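# Seat the rubber seal fully into the lid's groove

## Task

Work the rubber seal down into the lid's groove so that it sits in the groove along its entire loop, with no section left out.

## Robot and tools

Robot: two seven-joint arms, left_arm and right_arm, each ending in a parallel gripper whose fingers can fold. Bases in the scene frame: left_arm at (-0.002, +0.321, +0.042) m, right_arm at (+0.037, -0.456, +0.042) m, both turned only slightly about z. Cameras: cam_head_left and cam_head_right (a rigid pair on a stand behind the arms), cam_low, cam_left_wrist, cam_right_wrist, all 896x504.

Frames. Scene frame: origin at table-top height midway between the nominal bases, +x out over the table, +z up, left_arm toward +y (image left/right may differ). Hand positions, quaternions (wxyz), targets and wrist-camera poses are each given in that arm's own base frame; fixed cameras and the table use the scene frame. Gripper axes: fingers point along +z, close along y. end_effector_position is the spot between the pads when shut; fingertips extend about 33 mm past it (9 mm when fully open). Reported poses can be a few cm off.

execute_actions(actions, cameras). actions is a list of actions; each action is a list of 1 to 15 rows; each row lasts 1/30 s, and a short list repeats its final row to fill 15 steps (0.5 s per action). Every row is one flat list of 18 numbers in [-1, 1] covering both arms: left dx, dy, dz, rx, ry, rz, gripper position, force_limit, speed, then the same nine for the right. dx..rz are offsets, not poses: along the arm's base axes, measured from that arm's Hand target as it stood when the action began (every row of an action counts from that same start, so a repeated offset in a later action moves further). Scale: 1.0 = 0.6 m for dx, dy, dz and 180 degrees for the rx, ry, rz rotation vector, which turns about the Hand target point. Six zeros re-command the current Hand target. cameras: list of names, ["all"], or []; images arrive by default only with an empty actions list, which also reports scene number and task.

Gripper numbers are absolute settings, not offsets. position: +1 open (140 mm), pads touch near -0.8, -1 closes until blocked. force_limit -1..+1: about 14 N to 58 N per pad on a slow close. speed -1..+1: roughly 30 to 250 mm/s; a faster close squeezes harder. Both start at +1. Always resend the gripper triple you want kept; a 0 is a real command. To tighten an existing grip, raise force_limit and change position slightly (-1 to -0.98); to soften, reopen and close slowly.

move(target, speed, blend, blocking, cameras). target: one 18-number row or a list of up to 15 rows, same layout and scale; all rows are offsets from the Hand targets at the start of the move, not from the previous row. Grippers travel straight lines, no obstacle avoidance. speed: path top speed in m/s, 0.002 to 2 (default 0.25), one value or one per row; turning capped at twice that in rad/s and 2.5 rad/s. blend: corner rounding in metres per row; 0 stops at each row. A move lasts 0.5 to 10 s. blocking=false returns after about 0.5 s while the path continues. The result adds a move: line with the ending (done = within 3 mm and 2 degrees; off_target, moving, held, fault) and limits (paced = pose clipped; held = steps withheld).

wait(seconds 0..10): time passes, arms hold. stop(): brakes a running move; fingers carry on. zoom_image(camera, region=[x0, y0, x1, y1]) in pixels of the latest image of that camera, at most 504 by 504. set_collision_behavior(contact_force_n = 20, 40 or 85 N); starts at 20, refused during a move. clear_fault(arm) clears a reported torque or force fault; costs one action. finished_scene(scene = 1 or 2) ends the scene irreversibly; the seal must stay seated without the robot.

Controller: each step the commanded pose is clipped to within 70 mm and 16 degrees of the measured one; Hand target is the clipped last command and the base for new offsets. Grippers often rest short of it; a new command (even zeros) reasks, or add the missing distance. To stop pushing on something, command the target back past the gripper. Large wrist turns can swing the elbow.

Result lines: end_effector_position (m) and quat; Hand target; Tool commands; object_status (0 moving, 1 blocked while opening, 2 blocked while closing = gripping, 3 at requested position or pads met); position_measured in counts (3 open, ~75 = 100 mm, 139 = 60 mm, 200 = 20 mm, 230 pads meet); Joint velocities (may say within noise); Joint torques and External joint torques in joint order; Flange force along gripper x y z, including held weight and some error; Wrist depth as a 7x7 grid of distances ahead of each wrist camera, from about 60 mm, '-' for none; MOTOR HOT and fault lines.

Faults: an arm halts if contact torque reaches a joint limit (20, 20, 18, 18, 12, 12, 12 N m base to wrist), if outside force hits the contact limit, if a joint leaves its range (e.g. elbow -3.077 to -0.117, wrist pitch 0.440 to 4.622) or moves too fast; call clear_fault. Overheating (from holding, stretching, or pushing at unreachable poses) brakes an arm for 30 to 60 s or more.

Avoid: pressing hard on the lid or table, fast impacts, dropping or flinging parts, anything leaving the table, a firm squeeze on a part still resting on something, the arms or grippers touching each other (closing on the other gripper's fingers counts), and pushing fingertips straight into a surface with fingers not fully closed, since they fold with little warning. Objects may get nudged occasionally. Time matters, including thinking, and smooth motion helps.

Each tool is called after "Emit:" by a JSON object that holds its "method" and its "body", one argument or row to a line.

## Session

Emit:
{"method": "execute_actions", "body": {
  "actions": []
}}

Scene clock: 0.00 s.
left_arm: end_effector_position=(+0.3109, +0.2991, +0.1702) position_measured=3 object_status=3 end_effector_quat_wxyz=(+0.078, +0.581, +0.741, -0.326) | right_arm: end_effector_position=(+0.0240, +0.4818, +0.1287) position_measured=3 object_status=3 end_effector_quat_wxyz=(+0.025, +0.816, -0.562, +0.134)
Joint positions: left_arm=[0.842 0.344 0.051 -1.78 -0.172 1.454 -2.447] | right_arm=[1.584 0.095 0.039 -2.178 -0.21 2.058 1.378]
Joint velocities: within noise
Joint torques (N m): no reading
External joint torques (N m): no reading
Flange force (N): no reading
Wrist depth (mm): cam_left_wrist=[- - 383 322 296 271 243 / - - - 370 322 292 258 / 2114 472 532 - - 312 - / 437 132 552 - - 135 - / 88 113 - 624 516 143 107 / - 671 1137 759 633 - 97 / - 649 1127 - 897 2062 84] | cam_right_wrist=[- 316 302 - - - - / - - 319 - - - - / - - - 320 - - - / - 115 324 - - 135 - / - 106 - - 314 - 89 / - - - - - - 94 / - - - - - 324 -]
Hand target: left_arm +0.3109, +0.2991, +0.1702; +0.078, +0.581, +0.741, -0.326 | right_arm +0.0240, +0.4818, +0.1287; +0.025, +0.816, -0.562, +0.134
Tool commands: left_gripper/position=+1.0 left_gripper/force_limit=+1.0 left_gripper/speed=+1.0 right_gripper/position=+1.0 right_gripper/force_limit=+1.0 right_gripper/speed=+1.0

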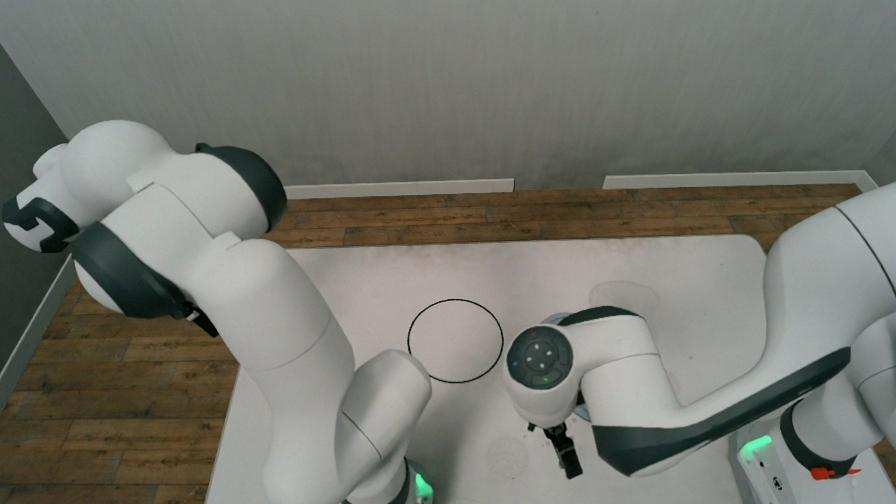

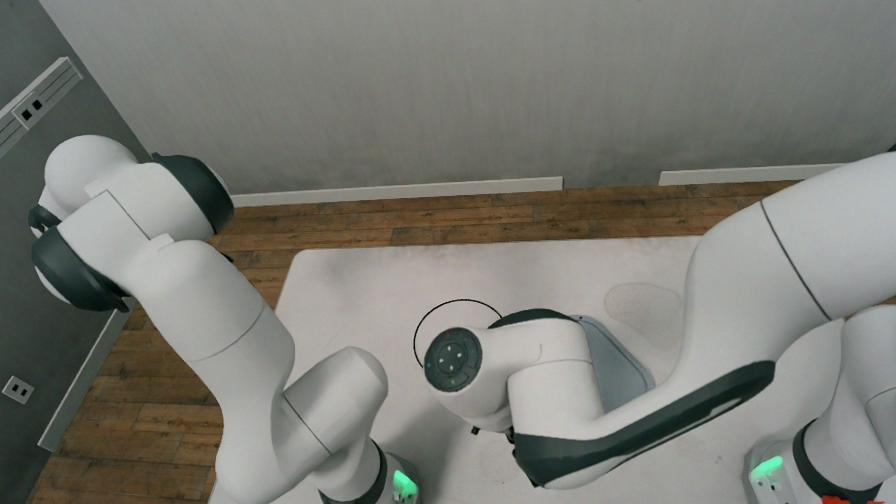

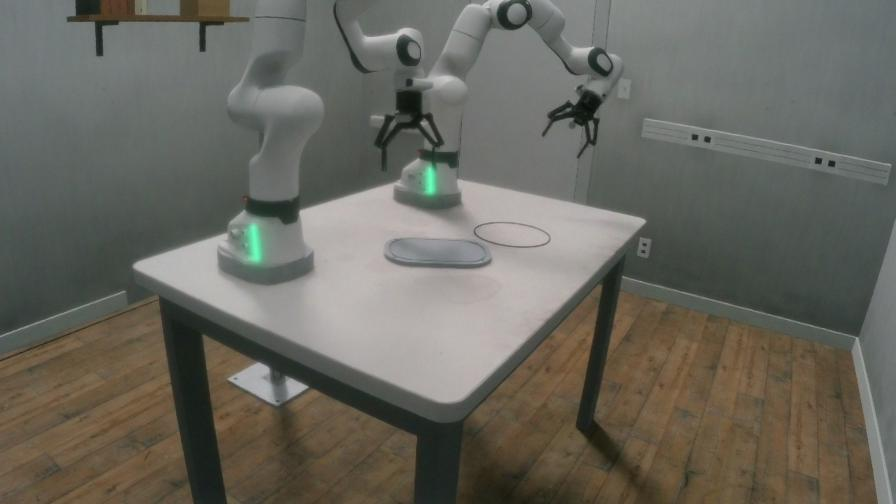

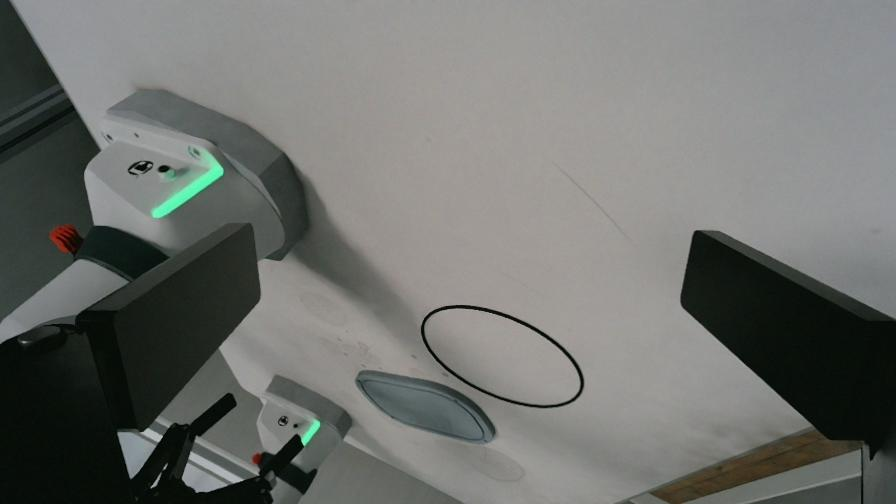

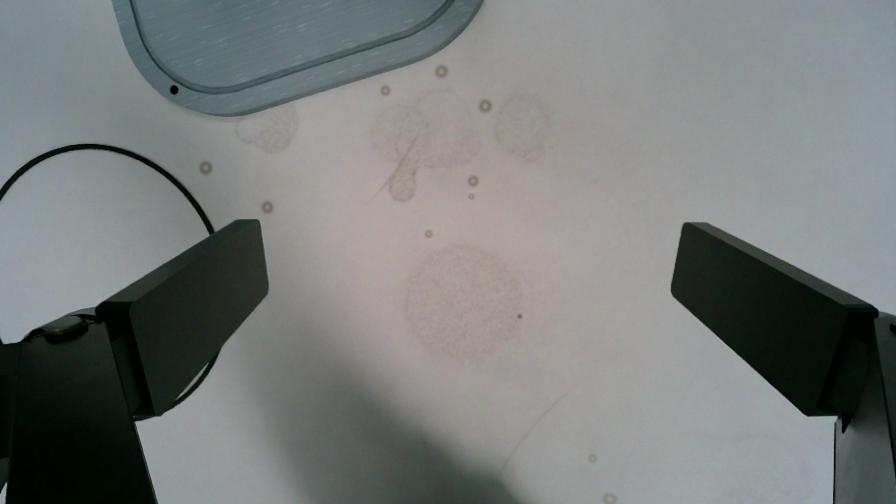

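Emit:
{"method": "move", "body": {
  "target": [
    [0,0,0.1,0,0,0,1,1,1,0.45,-0.2,0.35,0,0,-0.3,1,1,1],
    [0,0,0.1,0,0,0,1,1,1,0.5,-1.0,0.4,0,0,-0.5,1,1,1]
  ],
  "blend": [0.05,0],
  "speed": 0.4,
  "cameras": ["all"]
}}

Scene clock: 3.80 s.
left_arm: end_effector_position=(+0.3114, +0.2988, +0.2291) position_measured=3 object_status=3 end_effector_quat_wxyz=(+0.079, +0.584, +0.739, -0.326) | right_arm: end_effector_position=(+0.2801, -0.0271, +0.3333) position_measured=3 object_status=3 end_effector_quat_wxyz=(-0.111, -0.177, +0.975, -0.076)
Joint positions: left_arm=[0.842 0.293 0.053 -1.7 -0.172 1.324 -2.462] | right_arm=[0.79 -0.798 -0.481 -2.367 -0.424 1.37 1.665]
Joint velocities: left_arm=[within noise] | right_arm=[0.001 0 0 -0.001 0 -0.003 -0.006]
Joint torques (N m): left_arm=[0.24 -42.73 1.34 23.07 0.44 0.23 -0.16] | right_arm=[0.86 -2.66 8.76 22.21 0.33 1.4 -0.3]
External joint torques (N m): left_arm=[0.2 -2.69 0.67 0.53 0.01 -0.22 -0.11] | right_arm=[0.79 -0.91 -0.24 -0.03 -0.25 -0.33 -0.29]
Flange force (N): left_arm=[-3.7 -5.4 0.9] | right_arm=[2.3 -0.8 0.4]
Wrist depth (mm): cam_left_wrist=[- - 466 - 353 321 - / - 510 533 - - - 334 / - 479 504 - - - - / - 132 - - - 144 - / 88 113 - - - 134 107 / - 106 1157 - - - 97 / - 2692 1075 - - 2149 83] | cam_right_wrist=[1338 1331 1303 - 431 - - / 1361 1353 1276 504 - - - / 1400 1408 1376 - - - - / 1467 136 1467 - - 135 - / - 106 - - - - - / - 1408 - - - - 94 / - 1503 1494 - - - -]
Hand target: left_arm +0.3109, +0.2991, +0.2302; +0.078, +0.581, +0.741, -0.326 | right_arm +0.2793, -0.0288, +0.3329; -0.112, -0.180, +0.974, -0.077
Off the commanded pose: left_arm 0.001 m, 0 deg | right_arm 0.002 m, 0 deg.
move: done
camera_calibration:
cam_left_wrist: T_world_to_cam=[[0.913957, 0.118365, -0.388165, -0.22215], [0.380567, -0.582092, 0.718567, -0.100135], [-0.140894, -0.804462, -0.577053, 0.554868], [0, 0, 0, 1]] pos_world=[0.319321, 0.414377, 0.305911]
cam_right_wrist: T_world_to_cam=[[-0.368506, 0.924279, -0.0995564, 0.166437], [0.920681, 0.377682, 0.0985048, -0.281866], [0.128647, -0.0553601, -0.990144, 0.43757], [0, 0, 0, 1]] pos_world=[0.26455, -0.0231549, 0.477592]

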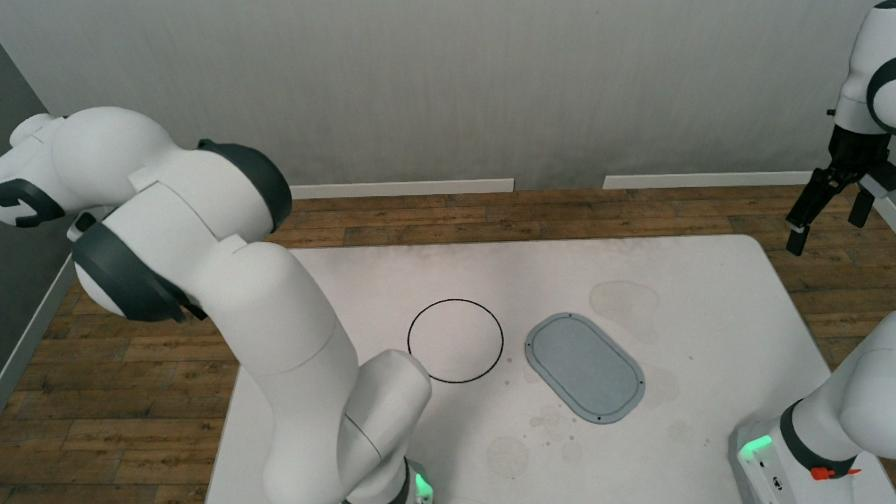

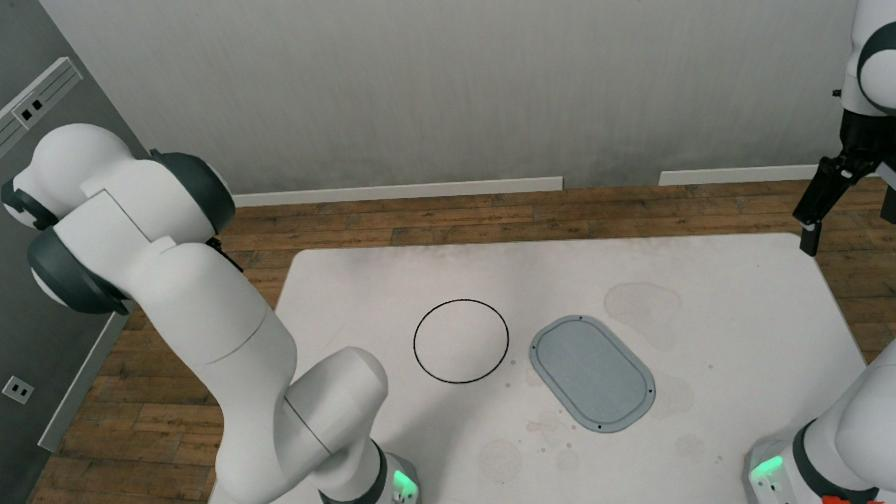

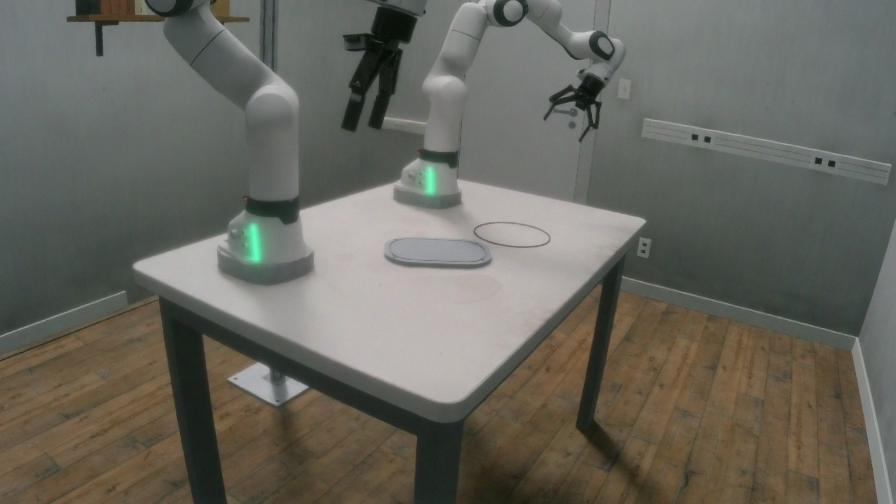

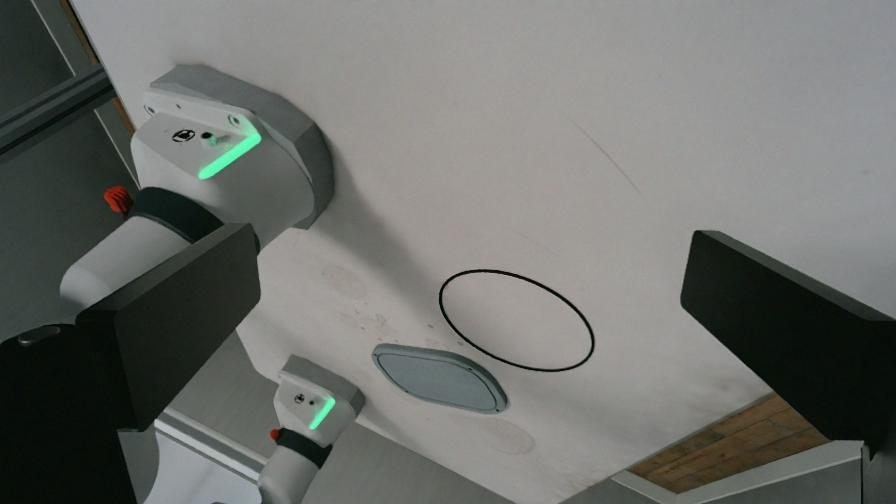

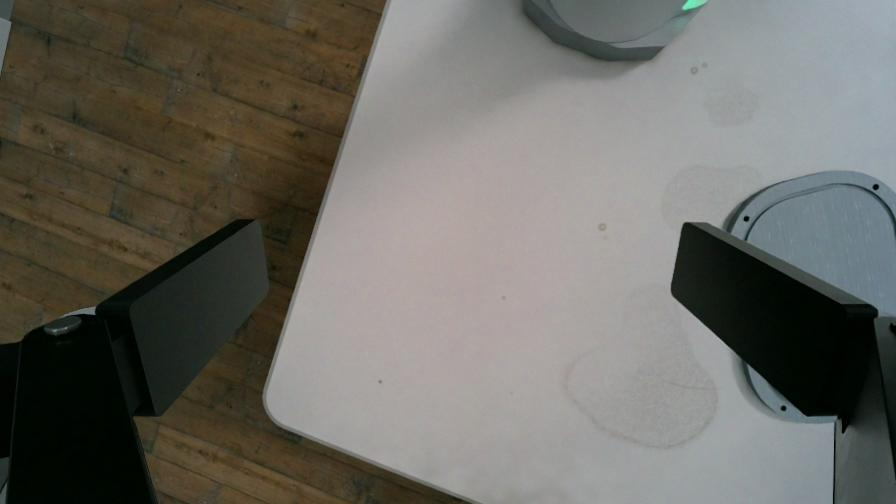

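Emit:
{"method": "zoom_image", "body": {
  "camera": "cam_head_left",
  "region": [500, 290, 680, 440]
}}

Emit:
{"method": "zoom_image", "body": {
  "camera": "cam_head_left",
  "region": [390, 280, 520, 400]
}}

Emit:
{"method": "zoom_image", "body": {
  "camera": "cam_low",
  "region": [370, 200, 570, 290]
}}

Scaled by 2.800 from the camera's 896x504 image, which has a finer 1280x720 frame.

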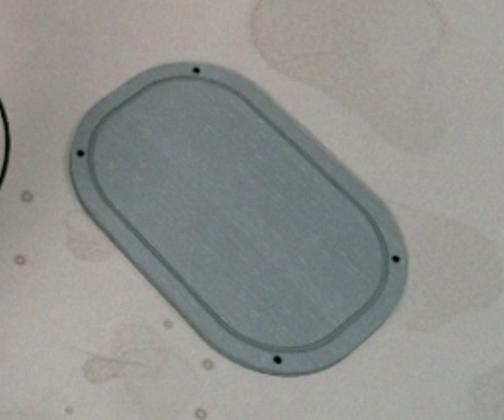

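Scaled by 3.877 from the camera's 896x504 image, which has a finer 1280x720 frame.

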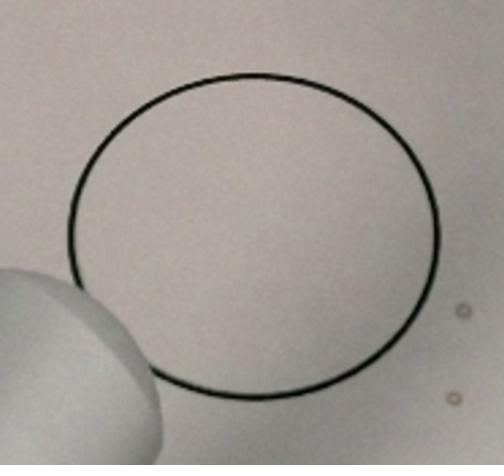

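Scaled by 2.520 from the camera's 896x504 image, which has a finer 1280x720 frame.

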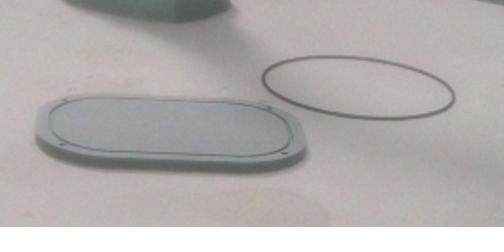

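Emit:
{"method": "move", "body": {
  "target": [0,0,0,0,0,0,1,1,1,-0.083,0.661,-0.175,0.0994,0.0125,0.577,1,1,1],
  "speed": 0.5,
  "cameras": ["cam_right_wrist"]
}}

Emit:
{"method": "zoom_image", "body": {
  "camera": "cam_right_wrist",
  "region": [220, 0, 720, 500]
}}

Scene clock: 9.77 s.
left_arm: end_effector_position=(+0.3114, +0.2988, +0.2291) position_measured=3 object_status=3 end_effector_quat_wxyz=(+0.079, +0.584, +0.739, -0.326) | right_arm: end_effector_position=(+0.2286, +0.3676, +0.2270) position_measured=3 object_status=3 end_effector_quat_wxyz=(+0.001, +0.887, -0.461, -0.001)
Joint positions: left_arm=[0.842 0.293 0.053 -1.7 -0.172 1.324 -2.462] | right_arm=[1.965 -0.551 -0.857 -2.402 -0.444 1.98 0.764]
Joint velocities: left_arm=[within noise] | right_arm=[0 -0.001 0 0 0.001 0.002 -0.006]
Joint torques (N m): left_arm=[0.24 -42.77 1.27 23.05 0.45 0.23 -0.21] | right_arm=[1.42 -6.59 11.01 23.12 0.48 2.31 -0.21]
External joint torques (N m): left_arm=[0.36 -2.66 0.74 0.47 0.03 -0.21 -0.16] | right_arm=[1.39 -1.06 0.07 0.79 -0.22 -0.19 -0.21]
Flange force (N): left_arm=[-3.6 -5.6 1.1] | right_arm=[-0.6 -1.1 -2.6]
Wrist depth (mm): cam_left_wrist=[- - - - - - - / 2664 506 - - - - - / 2325 483 521 497 434 - - / 2149 132 - - - 144 - / 88 113 1368 - - 134 112 / - 106 1152 - - - 97 / - 2721 1066 2664 1027 2557 83] | cam_right_wrist=[- - 357 351 - - - / - - 381 369 384 - - / - - - 403 402 - - / - 115 435 - - 135 - / - 106 441 - - - - / - 99 - - - - 94 / - - - - - - -]
Hand target: left_arm +0.3109, +0.2991, +0.2302; +0.078, +0.581, +0.741, -0.326 | right_arm +0.2295, +0.3678, +0.2279; +0.000, +0.889, -0.458, +0.000
Off the commanded pose: left_arm 0.001 m, 0 deg | right_arm 0.001 m, 0 deg.
move: done
camera_calibration:
cam_right_wrist: T_world_to_cam=[[-0.813714, -0.581192, 0.00920741, 0.4025], [-0.543933, 0.766942, 0.340496, -0.236214], [-0.204955, 0.272058, -0.940201, 0.305275], [0, 0, 0, 1]] pos_world=[0.261603, 0.33204, 0.363744]
Images, in order (width x height): cam_right_wrist 896x504.

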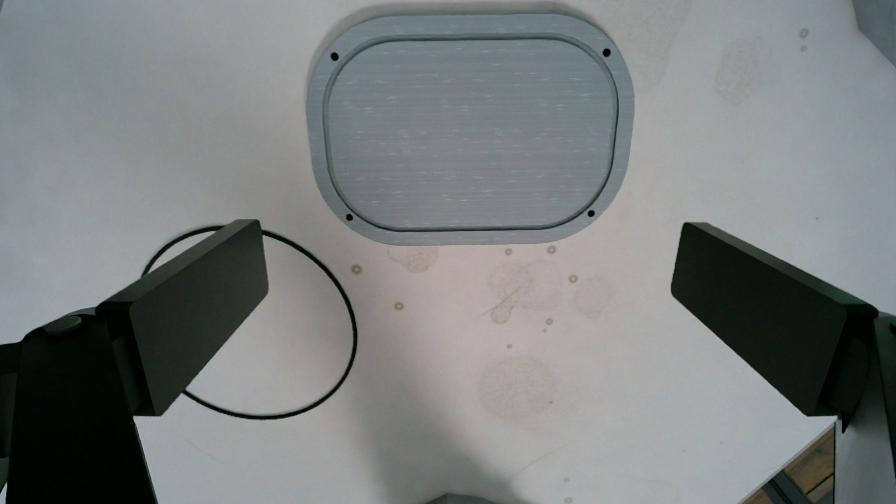

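Scaled by 1.008 from the camera's 896x504 image, which has a finer 1280x720 frame.

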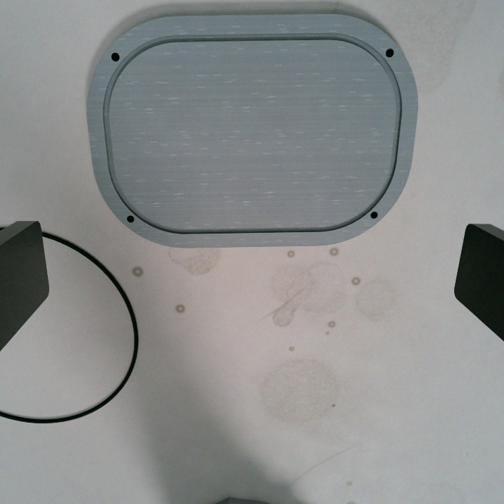

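Emit:
{"method": "move", "body": {
  "target": [0.115,-0.665,0.03,-0.076,-0.294,-0.84,1,1,1,0,0,0,0,0,0,1,1,1],
  "speed": 0.3,
  "cameras": ["all"]
}}

Scene clock: 17.53 s.
left_arm: end_effector_position=(+0.3794, -0.1007, +0.2479) position_measured=3 object_status=3 end_effector_quat_wxyz=(+0.001, +0.886, -0.464, -0.001) | right_arm: end_effector_position=(+0.2286, +0.3676, +0.2270) position_measured=3 object_status=3 end_effector_quat_wxyz=(+0.001, +0.888, -0.460, -0.001)
Joint positions: left_arm=[-0.041 -0.507 -0.194 -2.493 -0.105 1.988 -0.774] | right_arm=[1.965 -0.551 -0.857 -2.402 -0.444 1.98 0.761]
Joint velocities: left_arm=[-0.001 0 0.001 0 0 0 0.005] | right_arm=[within noise]
Joint torques (N m): left_arm=[-0.16 -16.25 2.5 24.25 1.02 2.67 0.4] | right_arm=[0.88 -6.03 11.55 23.09 0.73 2.38 -0.26]
External joint torques (N m): left_arm=[-0.17 -1.87 0.37 -0.39 0.29 0.02 0.4] | right_arm=[0.98 -0.38 0.67 0.62 0.04 -0.14 -0.26]
Flange force (N): left_arm=[-6.5 4.1 -0.6] | right_arm=[-1.4 -0.8 -2.5]
Wrist depth (mm): cam_left_wrist=[1206 401 397 401 399 396 - / 1285 - - 413 - 415 - / - 439 440 - 446 - - / 1513 122 - - - 144 - / 88 113 - - - 134 113 / - 99 - - - 451 97 / - 1661 - 545 - 427 90] | cam_right_wrist=[- - - 349 363 364 - / - - 356 - - - 383 / - - - - - - - / - 115 419 429 417 135 - / - 106 - - - - - / - 99 471 - - - 94 / - - - - - 512 -]
Hand target: left_arm +0.3799, -0.0999, +0.2482; +0.000, +0.884, -0.468, +0.000 | right_arm +0.2295, +0.3678, +0.2279; +0.000, +0.889, -0.458, +0.000
Off the commanded pose: left_arm 0.001 m, 1 deg | right_arm 0.001 m, 0 deg.
move: done
camera_calibration:
cam_left_wrist: T_world_to_cam=[[-0.816971, -0.576531, 0.0130153, 0.257621], [-0.542053, 0.775425, 0.323874, 0.212419], [-0.196816, 0.257541, -0.946011, 0.473517], [0, 0, 0, 1]] pos_world=[0.418807, -0.138139, 0.375802]
cam_right_wrist: T_world_to_cam=[[-0.811982, -0.58361, 0.00921126, 0.403057], [-0.54621, 0.76532, 0.3405, -0.23504], [-0.205769, 0.271449, -0.940199, 0.305707], [0, 0, 0, 1]] pos_world=[0.261798, 0.332125, 0.363744]

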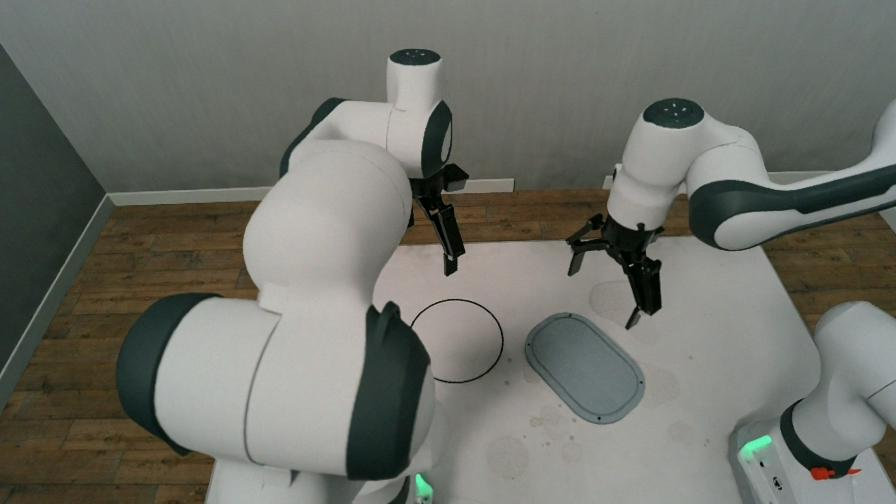

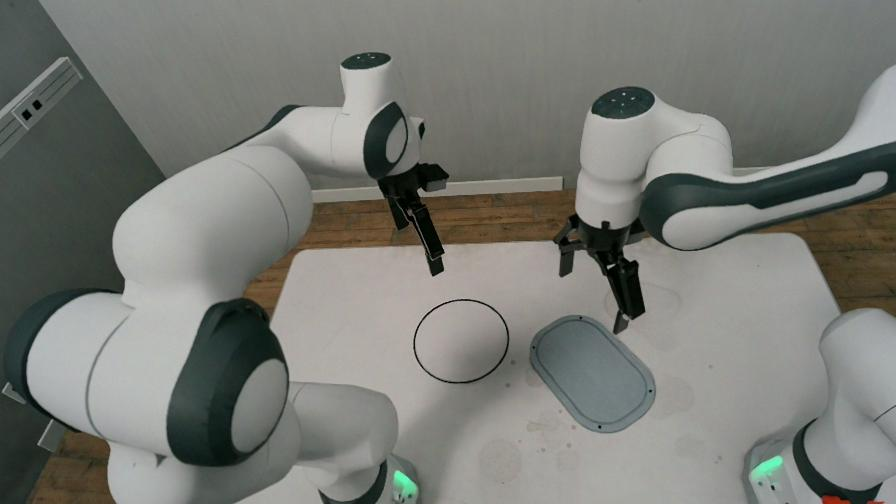

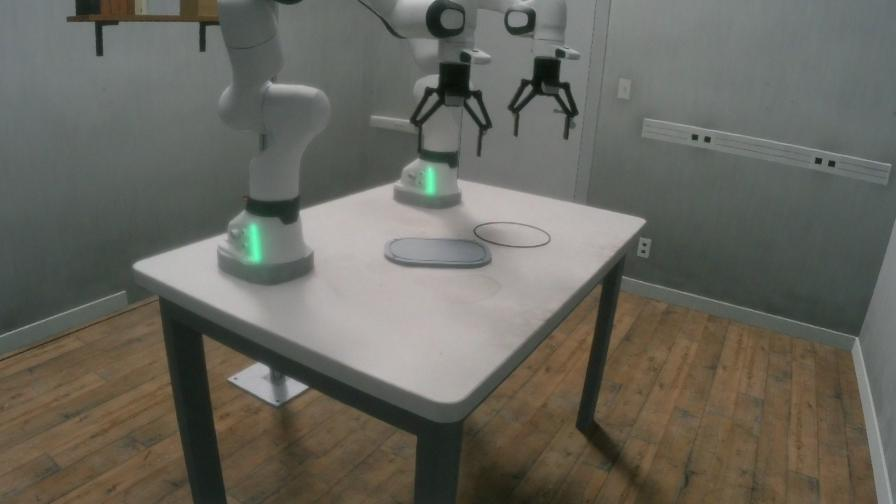

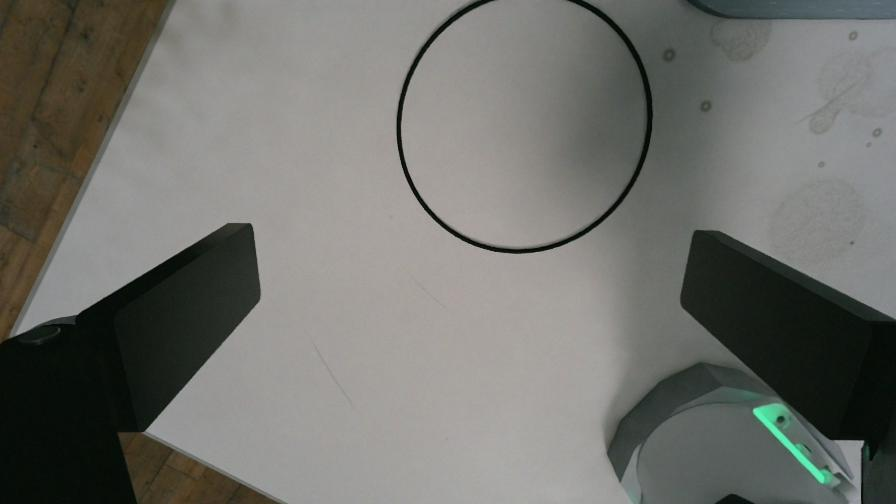

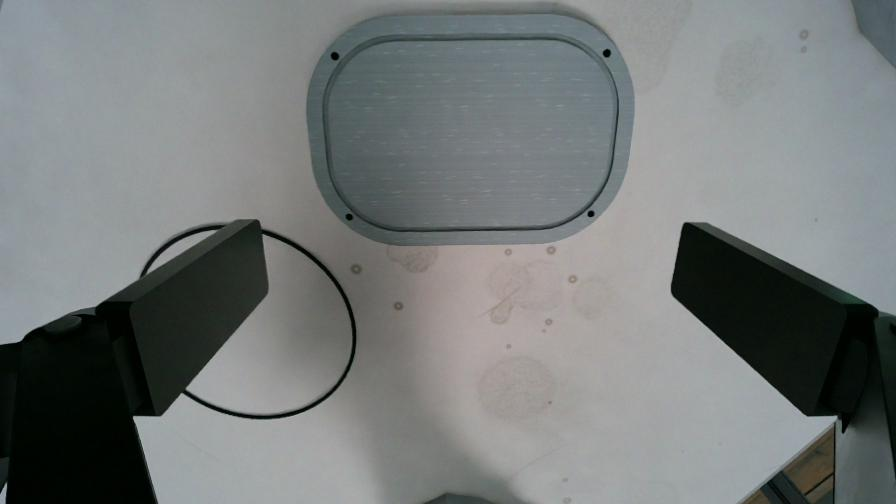

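Emit:
{"method": "move", "body": {
  "target": [
    [0.05,0.01,-0.1,0,0,0,-0.4,-1,0,-0.0452,0.35,-0.1,0,0,0,-0.4,-1,0],
    [0.0862,0.0117,-0.3803,0,0,0,-0.4,-1,0,-0.0452,0.35,-0.3465,0,0,0,-0.4,-1,0]
  ],
  "blend": [0.04,0],
  "speed": 0.2,
  "cameras": ["all"]
}}

Emit:
{"method": "zoom_image", "body": {
  "camera": "cam_left_wrist",
  "region": [260, 100, 660, 500]
}}

Emit:
{"method": "zoom_image", "body": {
  "camera": "cam_right_wrist",
  "region": [260, 100, 660, 500]
}}

Scene clock: 22.17 s.
left_arm: end_effector_position=(+0.4312, -0.0928, +0.0208) position_measured=179 object_status=3 end_effector_quat_wxyz=(+0.000, +0.883, -0.470, +0.000) | right_arm: end_effector_position=(+0.2017, +0.5760, +0.0186) position_measured=179 object_status=3 end_effector_quat_wxyz=(+0.002, +0.888, -0.460, +0.001)
Joint positions: left_arm=[-0.005 0.07 -0.203 -2.596 0.03 2.663 -0.826] | right_arm=[1.898 0.592 -0.701 -1.961 0.531 2.356 0.277]
Joint velocities: left_arm=[0 0 0.001 -0.001 0 0.001 -0.006] | right_arm=[0 0 -0.001 -0.001 0 -0.001 -0.004]
Joint torques (N m): left_arm=[0.02 -29.27 0.08 18.65 0.64 2.75 -0.11] | right_arm=[0.4 -40.36 -11.48 20.47 0.55 2.74 -0.32]
External joint torques (N m): left_arm=[0 -1.46 0.38 0.73 0.27 0.09 -0.11] | right_arm=[0.41 -1.32 0.23 0.73 0.03 0.19 -0.32]
Flange force (N): left_arm=[-0.6 0.4 -3.3] | right_arm=[0.5 1.0 -1.8]
Wrist depth (mm): cam_left_wrist=[186 185 185 184 185 185 184 / 194 194 196 197 192 193 - / 204 203 203 202 202 203 202 / - 213 208 211 160 213 214 / 227 - 93 221 110 95 - / - - 74 245 - - 70 / - - - 251 - - -] | cam_right_wrist=[- - - - - 181 - / - - - - - - - / - - - - - - - / - - - - 123 - - / - - 87 - - - - / - - - - - - - / - - - - - - -]
Hand target: left_arm +0.4316, -0.0929, +0.0200; +0.000, +0.884, -0.468, +0.000 | right_arm +0.2023, +0.5778, +0.0200; +0.000, +0.889, -0.458, +0.000
Off the commanded pose: left_arm 0.001 m, 0 deg | right_arm 0.002 m, 0 deg.
move: done
camera_calibration:
cam_left_wrist: T_world_to_cam=[[-0.82398, -0.566525, 0.0103275, 0.311414], [-0.533369, 0.781651, 0.323327, 0.304824], [-0.191245, 0.260906, -0.946231, 0.264816], [0, 0, 0, 1]] pos_world=[0.469827, -0.130934, 0.148803]
cam_right_wrist: T_world_to_cam=[[-0.811765, -0.583901, 0.00984686, 0.50493], [-0.54724, 0.766469, 0.336235, -0.338761], [-0.203875, 0.267556, -0.941726, 0.0494802], [0, 0, 0, 1]] pos_world=[0.234589, 0.54124, 0.155528]

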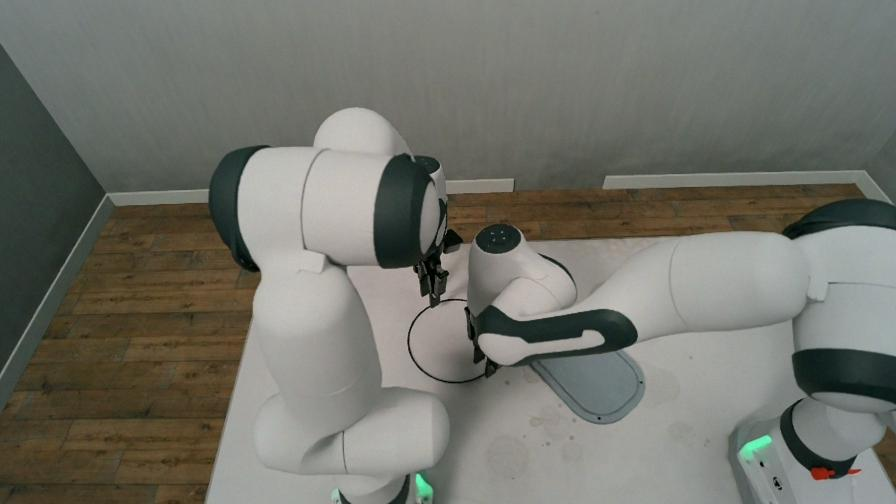

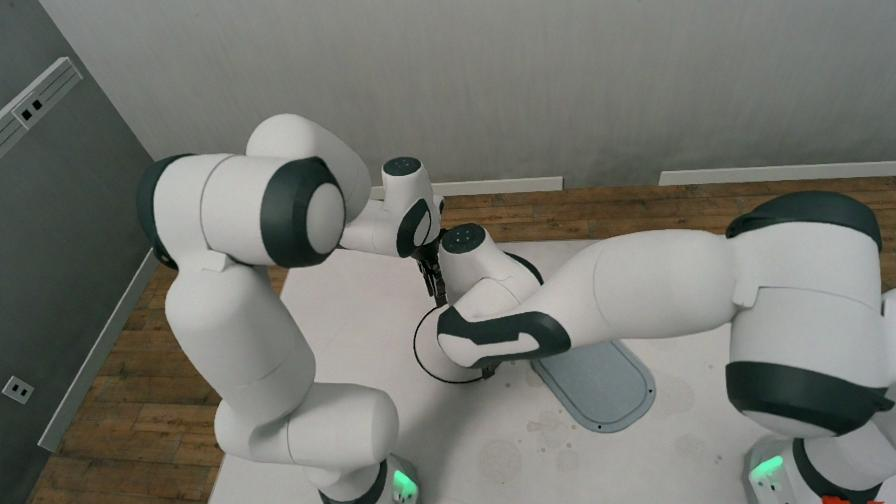

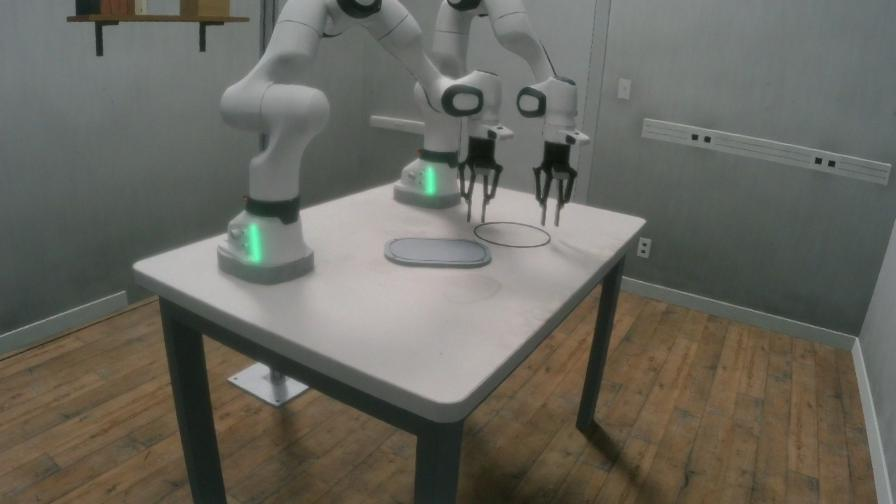

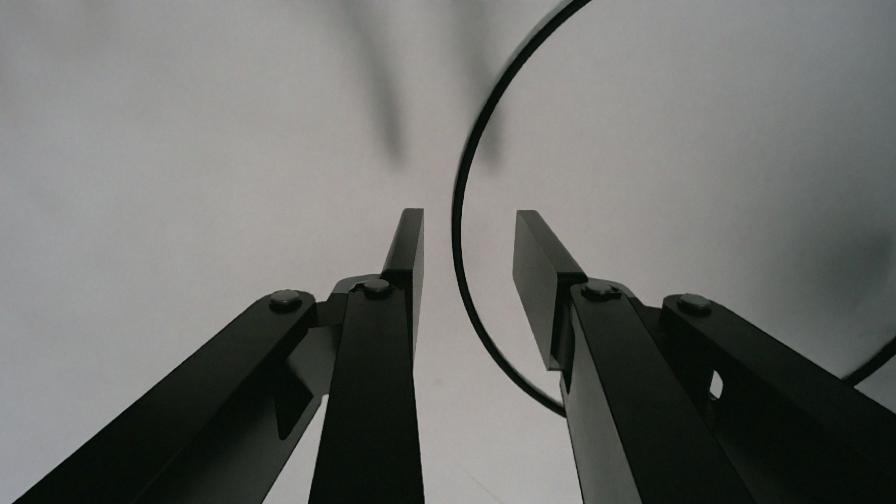

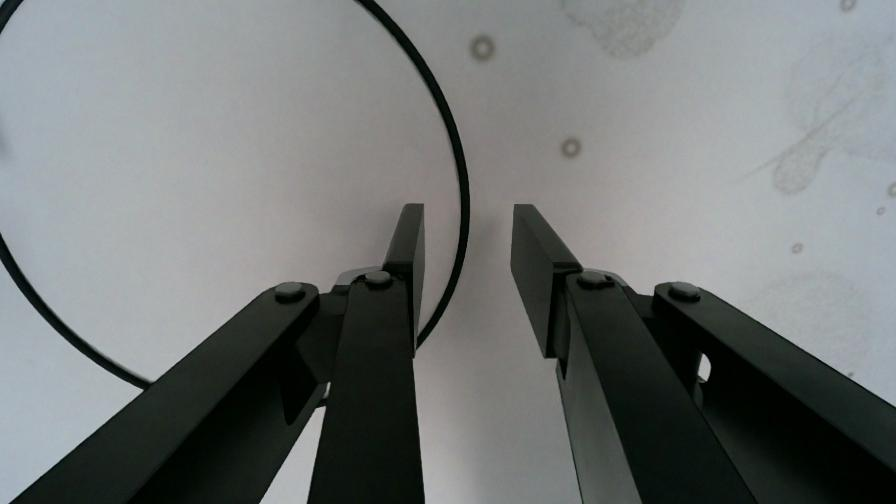

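Scaled by 1.260 from the camera's 896x504 image, which has a finer 1280x720 frame.

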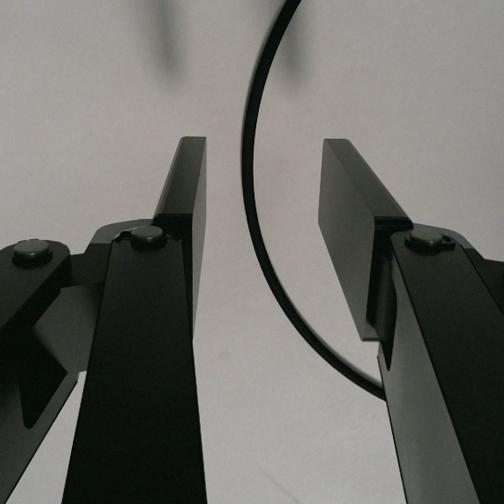

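Scaled by 1.260 from the camera's 896x504 image, which has a finer 1280x720 frame.

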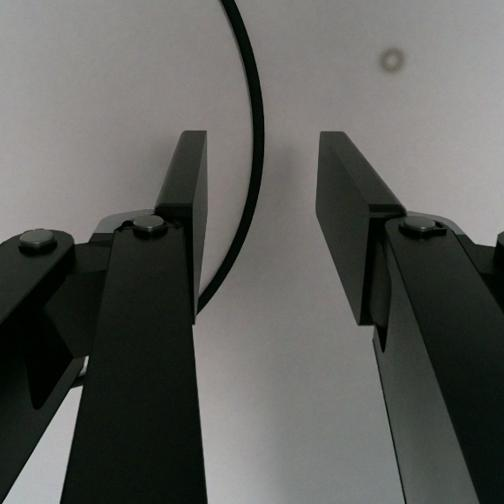

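Emit:
{"method": "move", "body": {
  "target": [
    [0.048,0.033,0.01,0,0,0,-1,-1,0,-0.048,-0.034,0.01,0,0,0,-1,-1,0],
    [0.048,0.033,-0.033,0,0,0,-1,-1,0,-0.048,-0.034,-0.033,0,0,0,-1,-1,0]
  ],
  "speed": 0.1
}}

Emit:
{"method": "move", "body": {
  "target": [0,0,-0.008,0,0,0,-1,-1,0,0,0,-0.008,0,0,0,-1,-1,0],
  "speed": 0.02
}}

Emit:
{"method": "move", "body": {
  "target": [0,0,-0.005,0,0,0,-1,-1,0,0,0,-0.005,0,0,0,-1,-1,0],
  "speed": 0.02
}}

Scene clock: 25.20 s.
left_arm: end_effector_position=(+0.4600, -0.0730, +0.0010) position_measured=233 object_status=3 end_effector_quat_wxyz=(+0.000, +0.883, -0.469, -0.001) | right_arm: end_effector_position=(+0.1729, +0.5557, -0.0006) position_measured=233 object_status=3 end_effector_quat_wxyz=(+0.002, +0.888, -0.459, +0.001)
Joint positions: left_arm=[0.021 0.18 -0.169 -2.514 0.068 2.689 -0.8] | right_arm=[1.961 0.563 -0.698 -2.071 0.555 2.437 0.284]
Joint velocities: left_arm=[-0.001 0.001 0.001 0 0.001 0.003 0] | right_arm=[-0.002 0 0.001 -0.001 0.001 0.003 -0.003]
Joint torques (N m): left_arm=[-0.18 -32.73 -0.37 18.21 0.6 2.68 -0.18] | right_arm=[0.26 -37.59 -10.58 19.56 0.49 2.62 -0.29]
External joint torques (N m): left_arm=[-0.27 -1.59 0.25 0.81 0.25 0.04 -0.18] | right_arm=[0.3 -0.6 0.53 0.79 0.01 0.07 -0.29]
Flange force (N): left_arm=[0.2 0.8 -3.5] | right_arm=[-1.0 -1.1 0.0]
Wrist depth (mm): cam_left_wrist=[166 - 165 164 165 165 165 / 174 176 174 173 173 173 173 / 181 183 183 181 183 182 181 / - 191 193 123 190 192 190 / 206 - 83 94 89 200 200 / 213 - 74 71 - 72 210 / - - - - - 69 -] | cam_right_wrist=[- 163 - - - - - / 169 - 168 - - - - / - - - - - - - / - - - 115 - - - / - - - - 94 - - / - - - - - - - / - - - - - - -]
Hand target: left_arm +0.4604, -0.0731, +0.0002; +0.000, +0.884, -0.468, +0.000 | right_arm +0.1735, +0.5574, +0.0002; +0.000, +0.889, -0.458, +0.000
Off the commanded pose: left_arm 0.001 m, 0 deg | right_arm 0.002 m, 0 deg.
move: done

Scene clock: 26.00 s.
left_arm: end_effector_position=(+0.4599, -0.0730, -0.0038) position_measured=233 object_status=3 end_effector_quat_wxyz=(+0.000, +0.883, -0.469, -0.001) | right_arm: end_effector_position=(+0.1727, +0.5562, -0.0044) position_measured=233 object_status=3 end_effector_quat_wxyz=(+0.001, +0.889, -0.459, +0.001)
Joint positions: left_arm=[0.017 0.193 -0.164 -2.513 0.073 2.701 -0.804] | right_arm=[1.949 0.567 -0.684 -2.07 0.558 2.446 0.282]
Joint velocities: left_arm=[-0.001 0 0.001 0.001 0.002 0.004 -0.002] | right_arm=[-0.003 0.001 0.004 0.001 0 0.004 0]
Joint torques (N m): left_arm=[0.03 -33.01 -0.27 17.99 0.59 2.66 -0.23] | right_arm=[0.18 -37.51 -10.36 19.58 0.55 2.72 -0.24]
External joint torques (N m): left_arm=[0.05 -1.63 0.48 0.78 0.25 0.02 -0.23] | right_arm=[0.03 -0.07 0.54 0.77 0.07 0.17 -0.24]
Flange force (N): left_arm=[-0.3 0.5 -3.6] | right_arm=[-1.5 -2.5 1.6]
Wrist depth (mm): cam_left_wrist=[162 162 162 161 161 161 - / - 169 169 169 168 168 172 / - 178 174 175 177 172 177 / 188 188 190 135 185 188 186 / 198 198 83 94 89 194 - / 209 - 74 71 - 72 206 / - - - - - 69 -] | cam_right_wrist=[- - 156 - - - - / - - 165 - - - - / - 177 - - - - - / - - - 115 184 187 188 / - - - - 94 196 - / - - - - - - - / - - - - - - -]
Hand target: left_arm +0.4604, -0.0731, -0.0046; +0.000, +0.884, -0.468, +0.000 | right_arm +0.1735, +0.5574, -0.0046; +0.000, +0.889, -0.458, +0.000
Off the commanded pose: left_arm 0.001 m, 0 deg | right_arm 0.001 m, 0 deg.
move: done

Scene clock: 26.77 s.
left_arm: end_effector_position=(+0.4600, -0.0730, -0.0068) position_measured=233 object_status=3 end_effector_quat_wxyz=(+0.000, +0.883, -0.469, -0.001) | right_arm: end_effector_position=(+0.1727, +0.5563, -0.0074) position_measured=233 object_status=3 end_effector_quat_wxyz=(+0.001, +0.889, -0.459, +0.000)
Joint positions: left_arm=[0.014 0.201 -0.16 -2.513 0.076 2.709 -0.806] | right_arm=[1.94 0.571 -0.673 -2.069 0.558 2.453 0.281]
Joint velocities: left_arm=[-0.001 -0.001 0.002 0 0.002 0.003 -0.002] | right_arm=[-0.004 0 0.003 0.001 -0.001 0.004 0]
Joint torques (N m): left_arm=[-0.14 -33.19 -0.3 18.05 0.6 2.67 -0.07] | right_arm=[0.57 -37.63 -10.32 19.5 0.5 2.64 -0.19]
External joint torques (N m): left_arm=[-0.19 -1.54 0.4 0.81 0.27 0 -0.07] | right_arm=[0.53 0.02 0.59 0.8 0.02 0.08 -0.19]
Flange force (N): left_arm=[0.0 0.3 -3.4] | right_arm=[-2.0 -1.7 1.0]
Wrist depth (mm): cam_left_wrist=[159 160 158 158 158 158 158 / 169 167 166 166 165 165 165 / 174 174 174 174 173 172 173 / 186 - - 135 183 184 181 / - 197 82 94 89 189 194 / - - 74 71 - 72 196 / - - - - - 69 -] | cam_right_wrist=[- - - - 156 - - / - - - - - - - / 173 - - - - - - / - - - 114 - - - / - - - - 94 - 197 / - - - - - - - / - - - - - - -]
Hand target: left_arm +0.4604, -0.0731, -0.0076; +0.000, +0.884, -0.468, +0.000 | right_arm +0.1735, +0.5574, -0.0076; +0.000, +0.889, -0.458, +0.000
Off the commanded pose: left_arm 0.001 m, 0 deg | right_arm 0.001 m, 0 deg.
move: done


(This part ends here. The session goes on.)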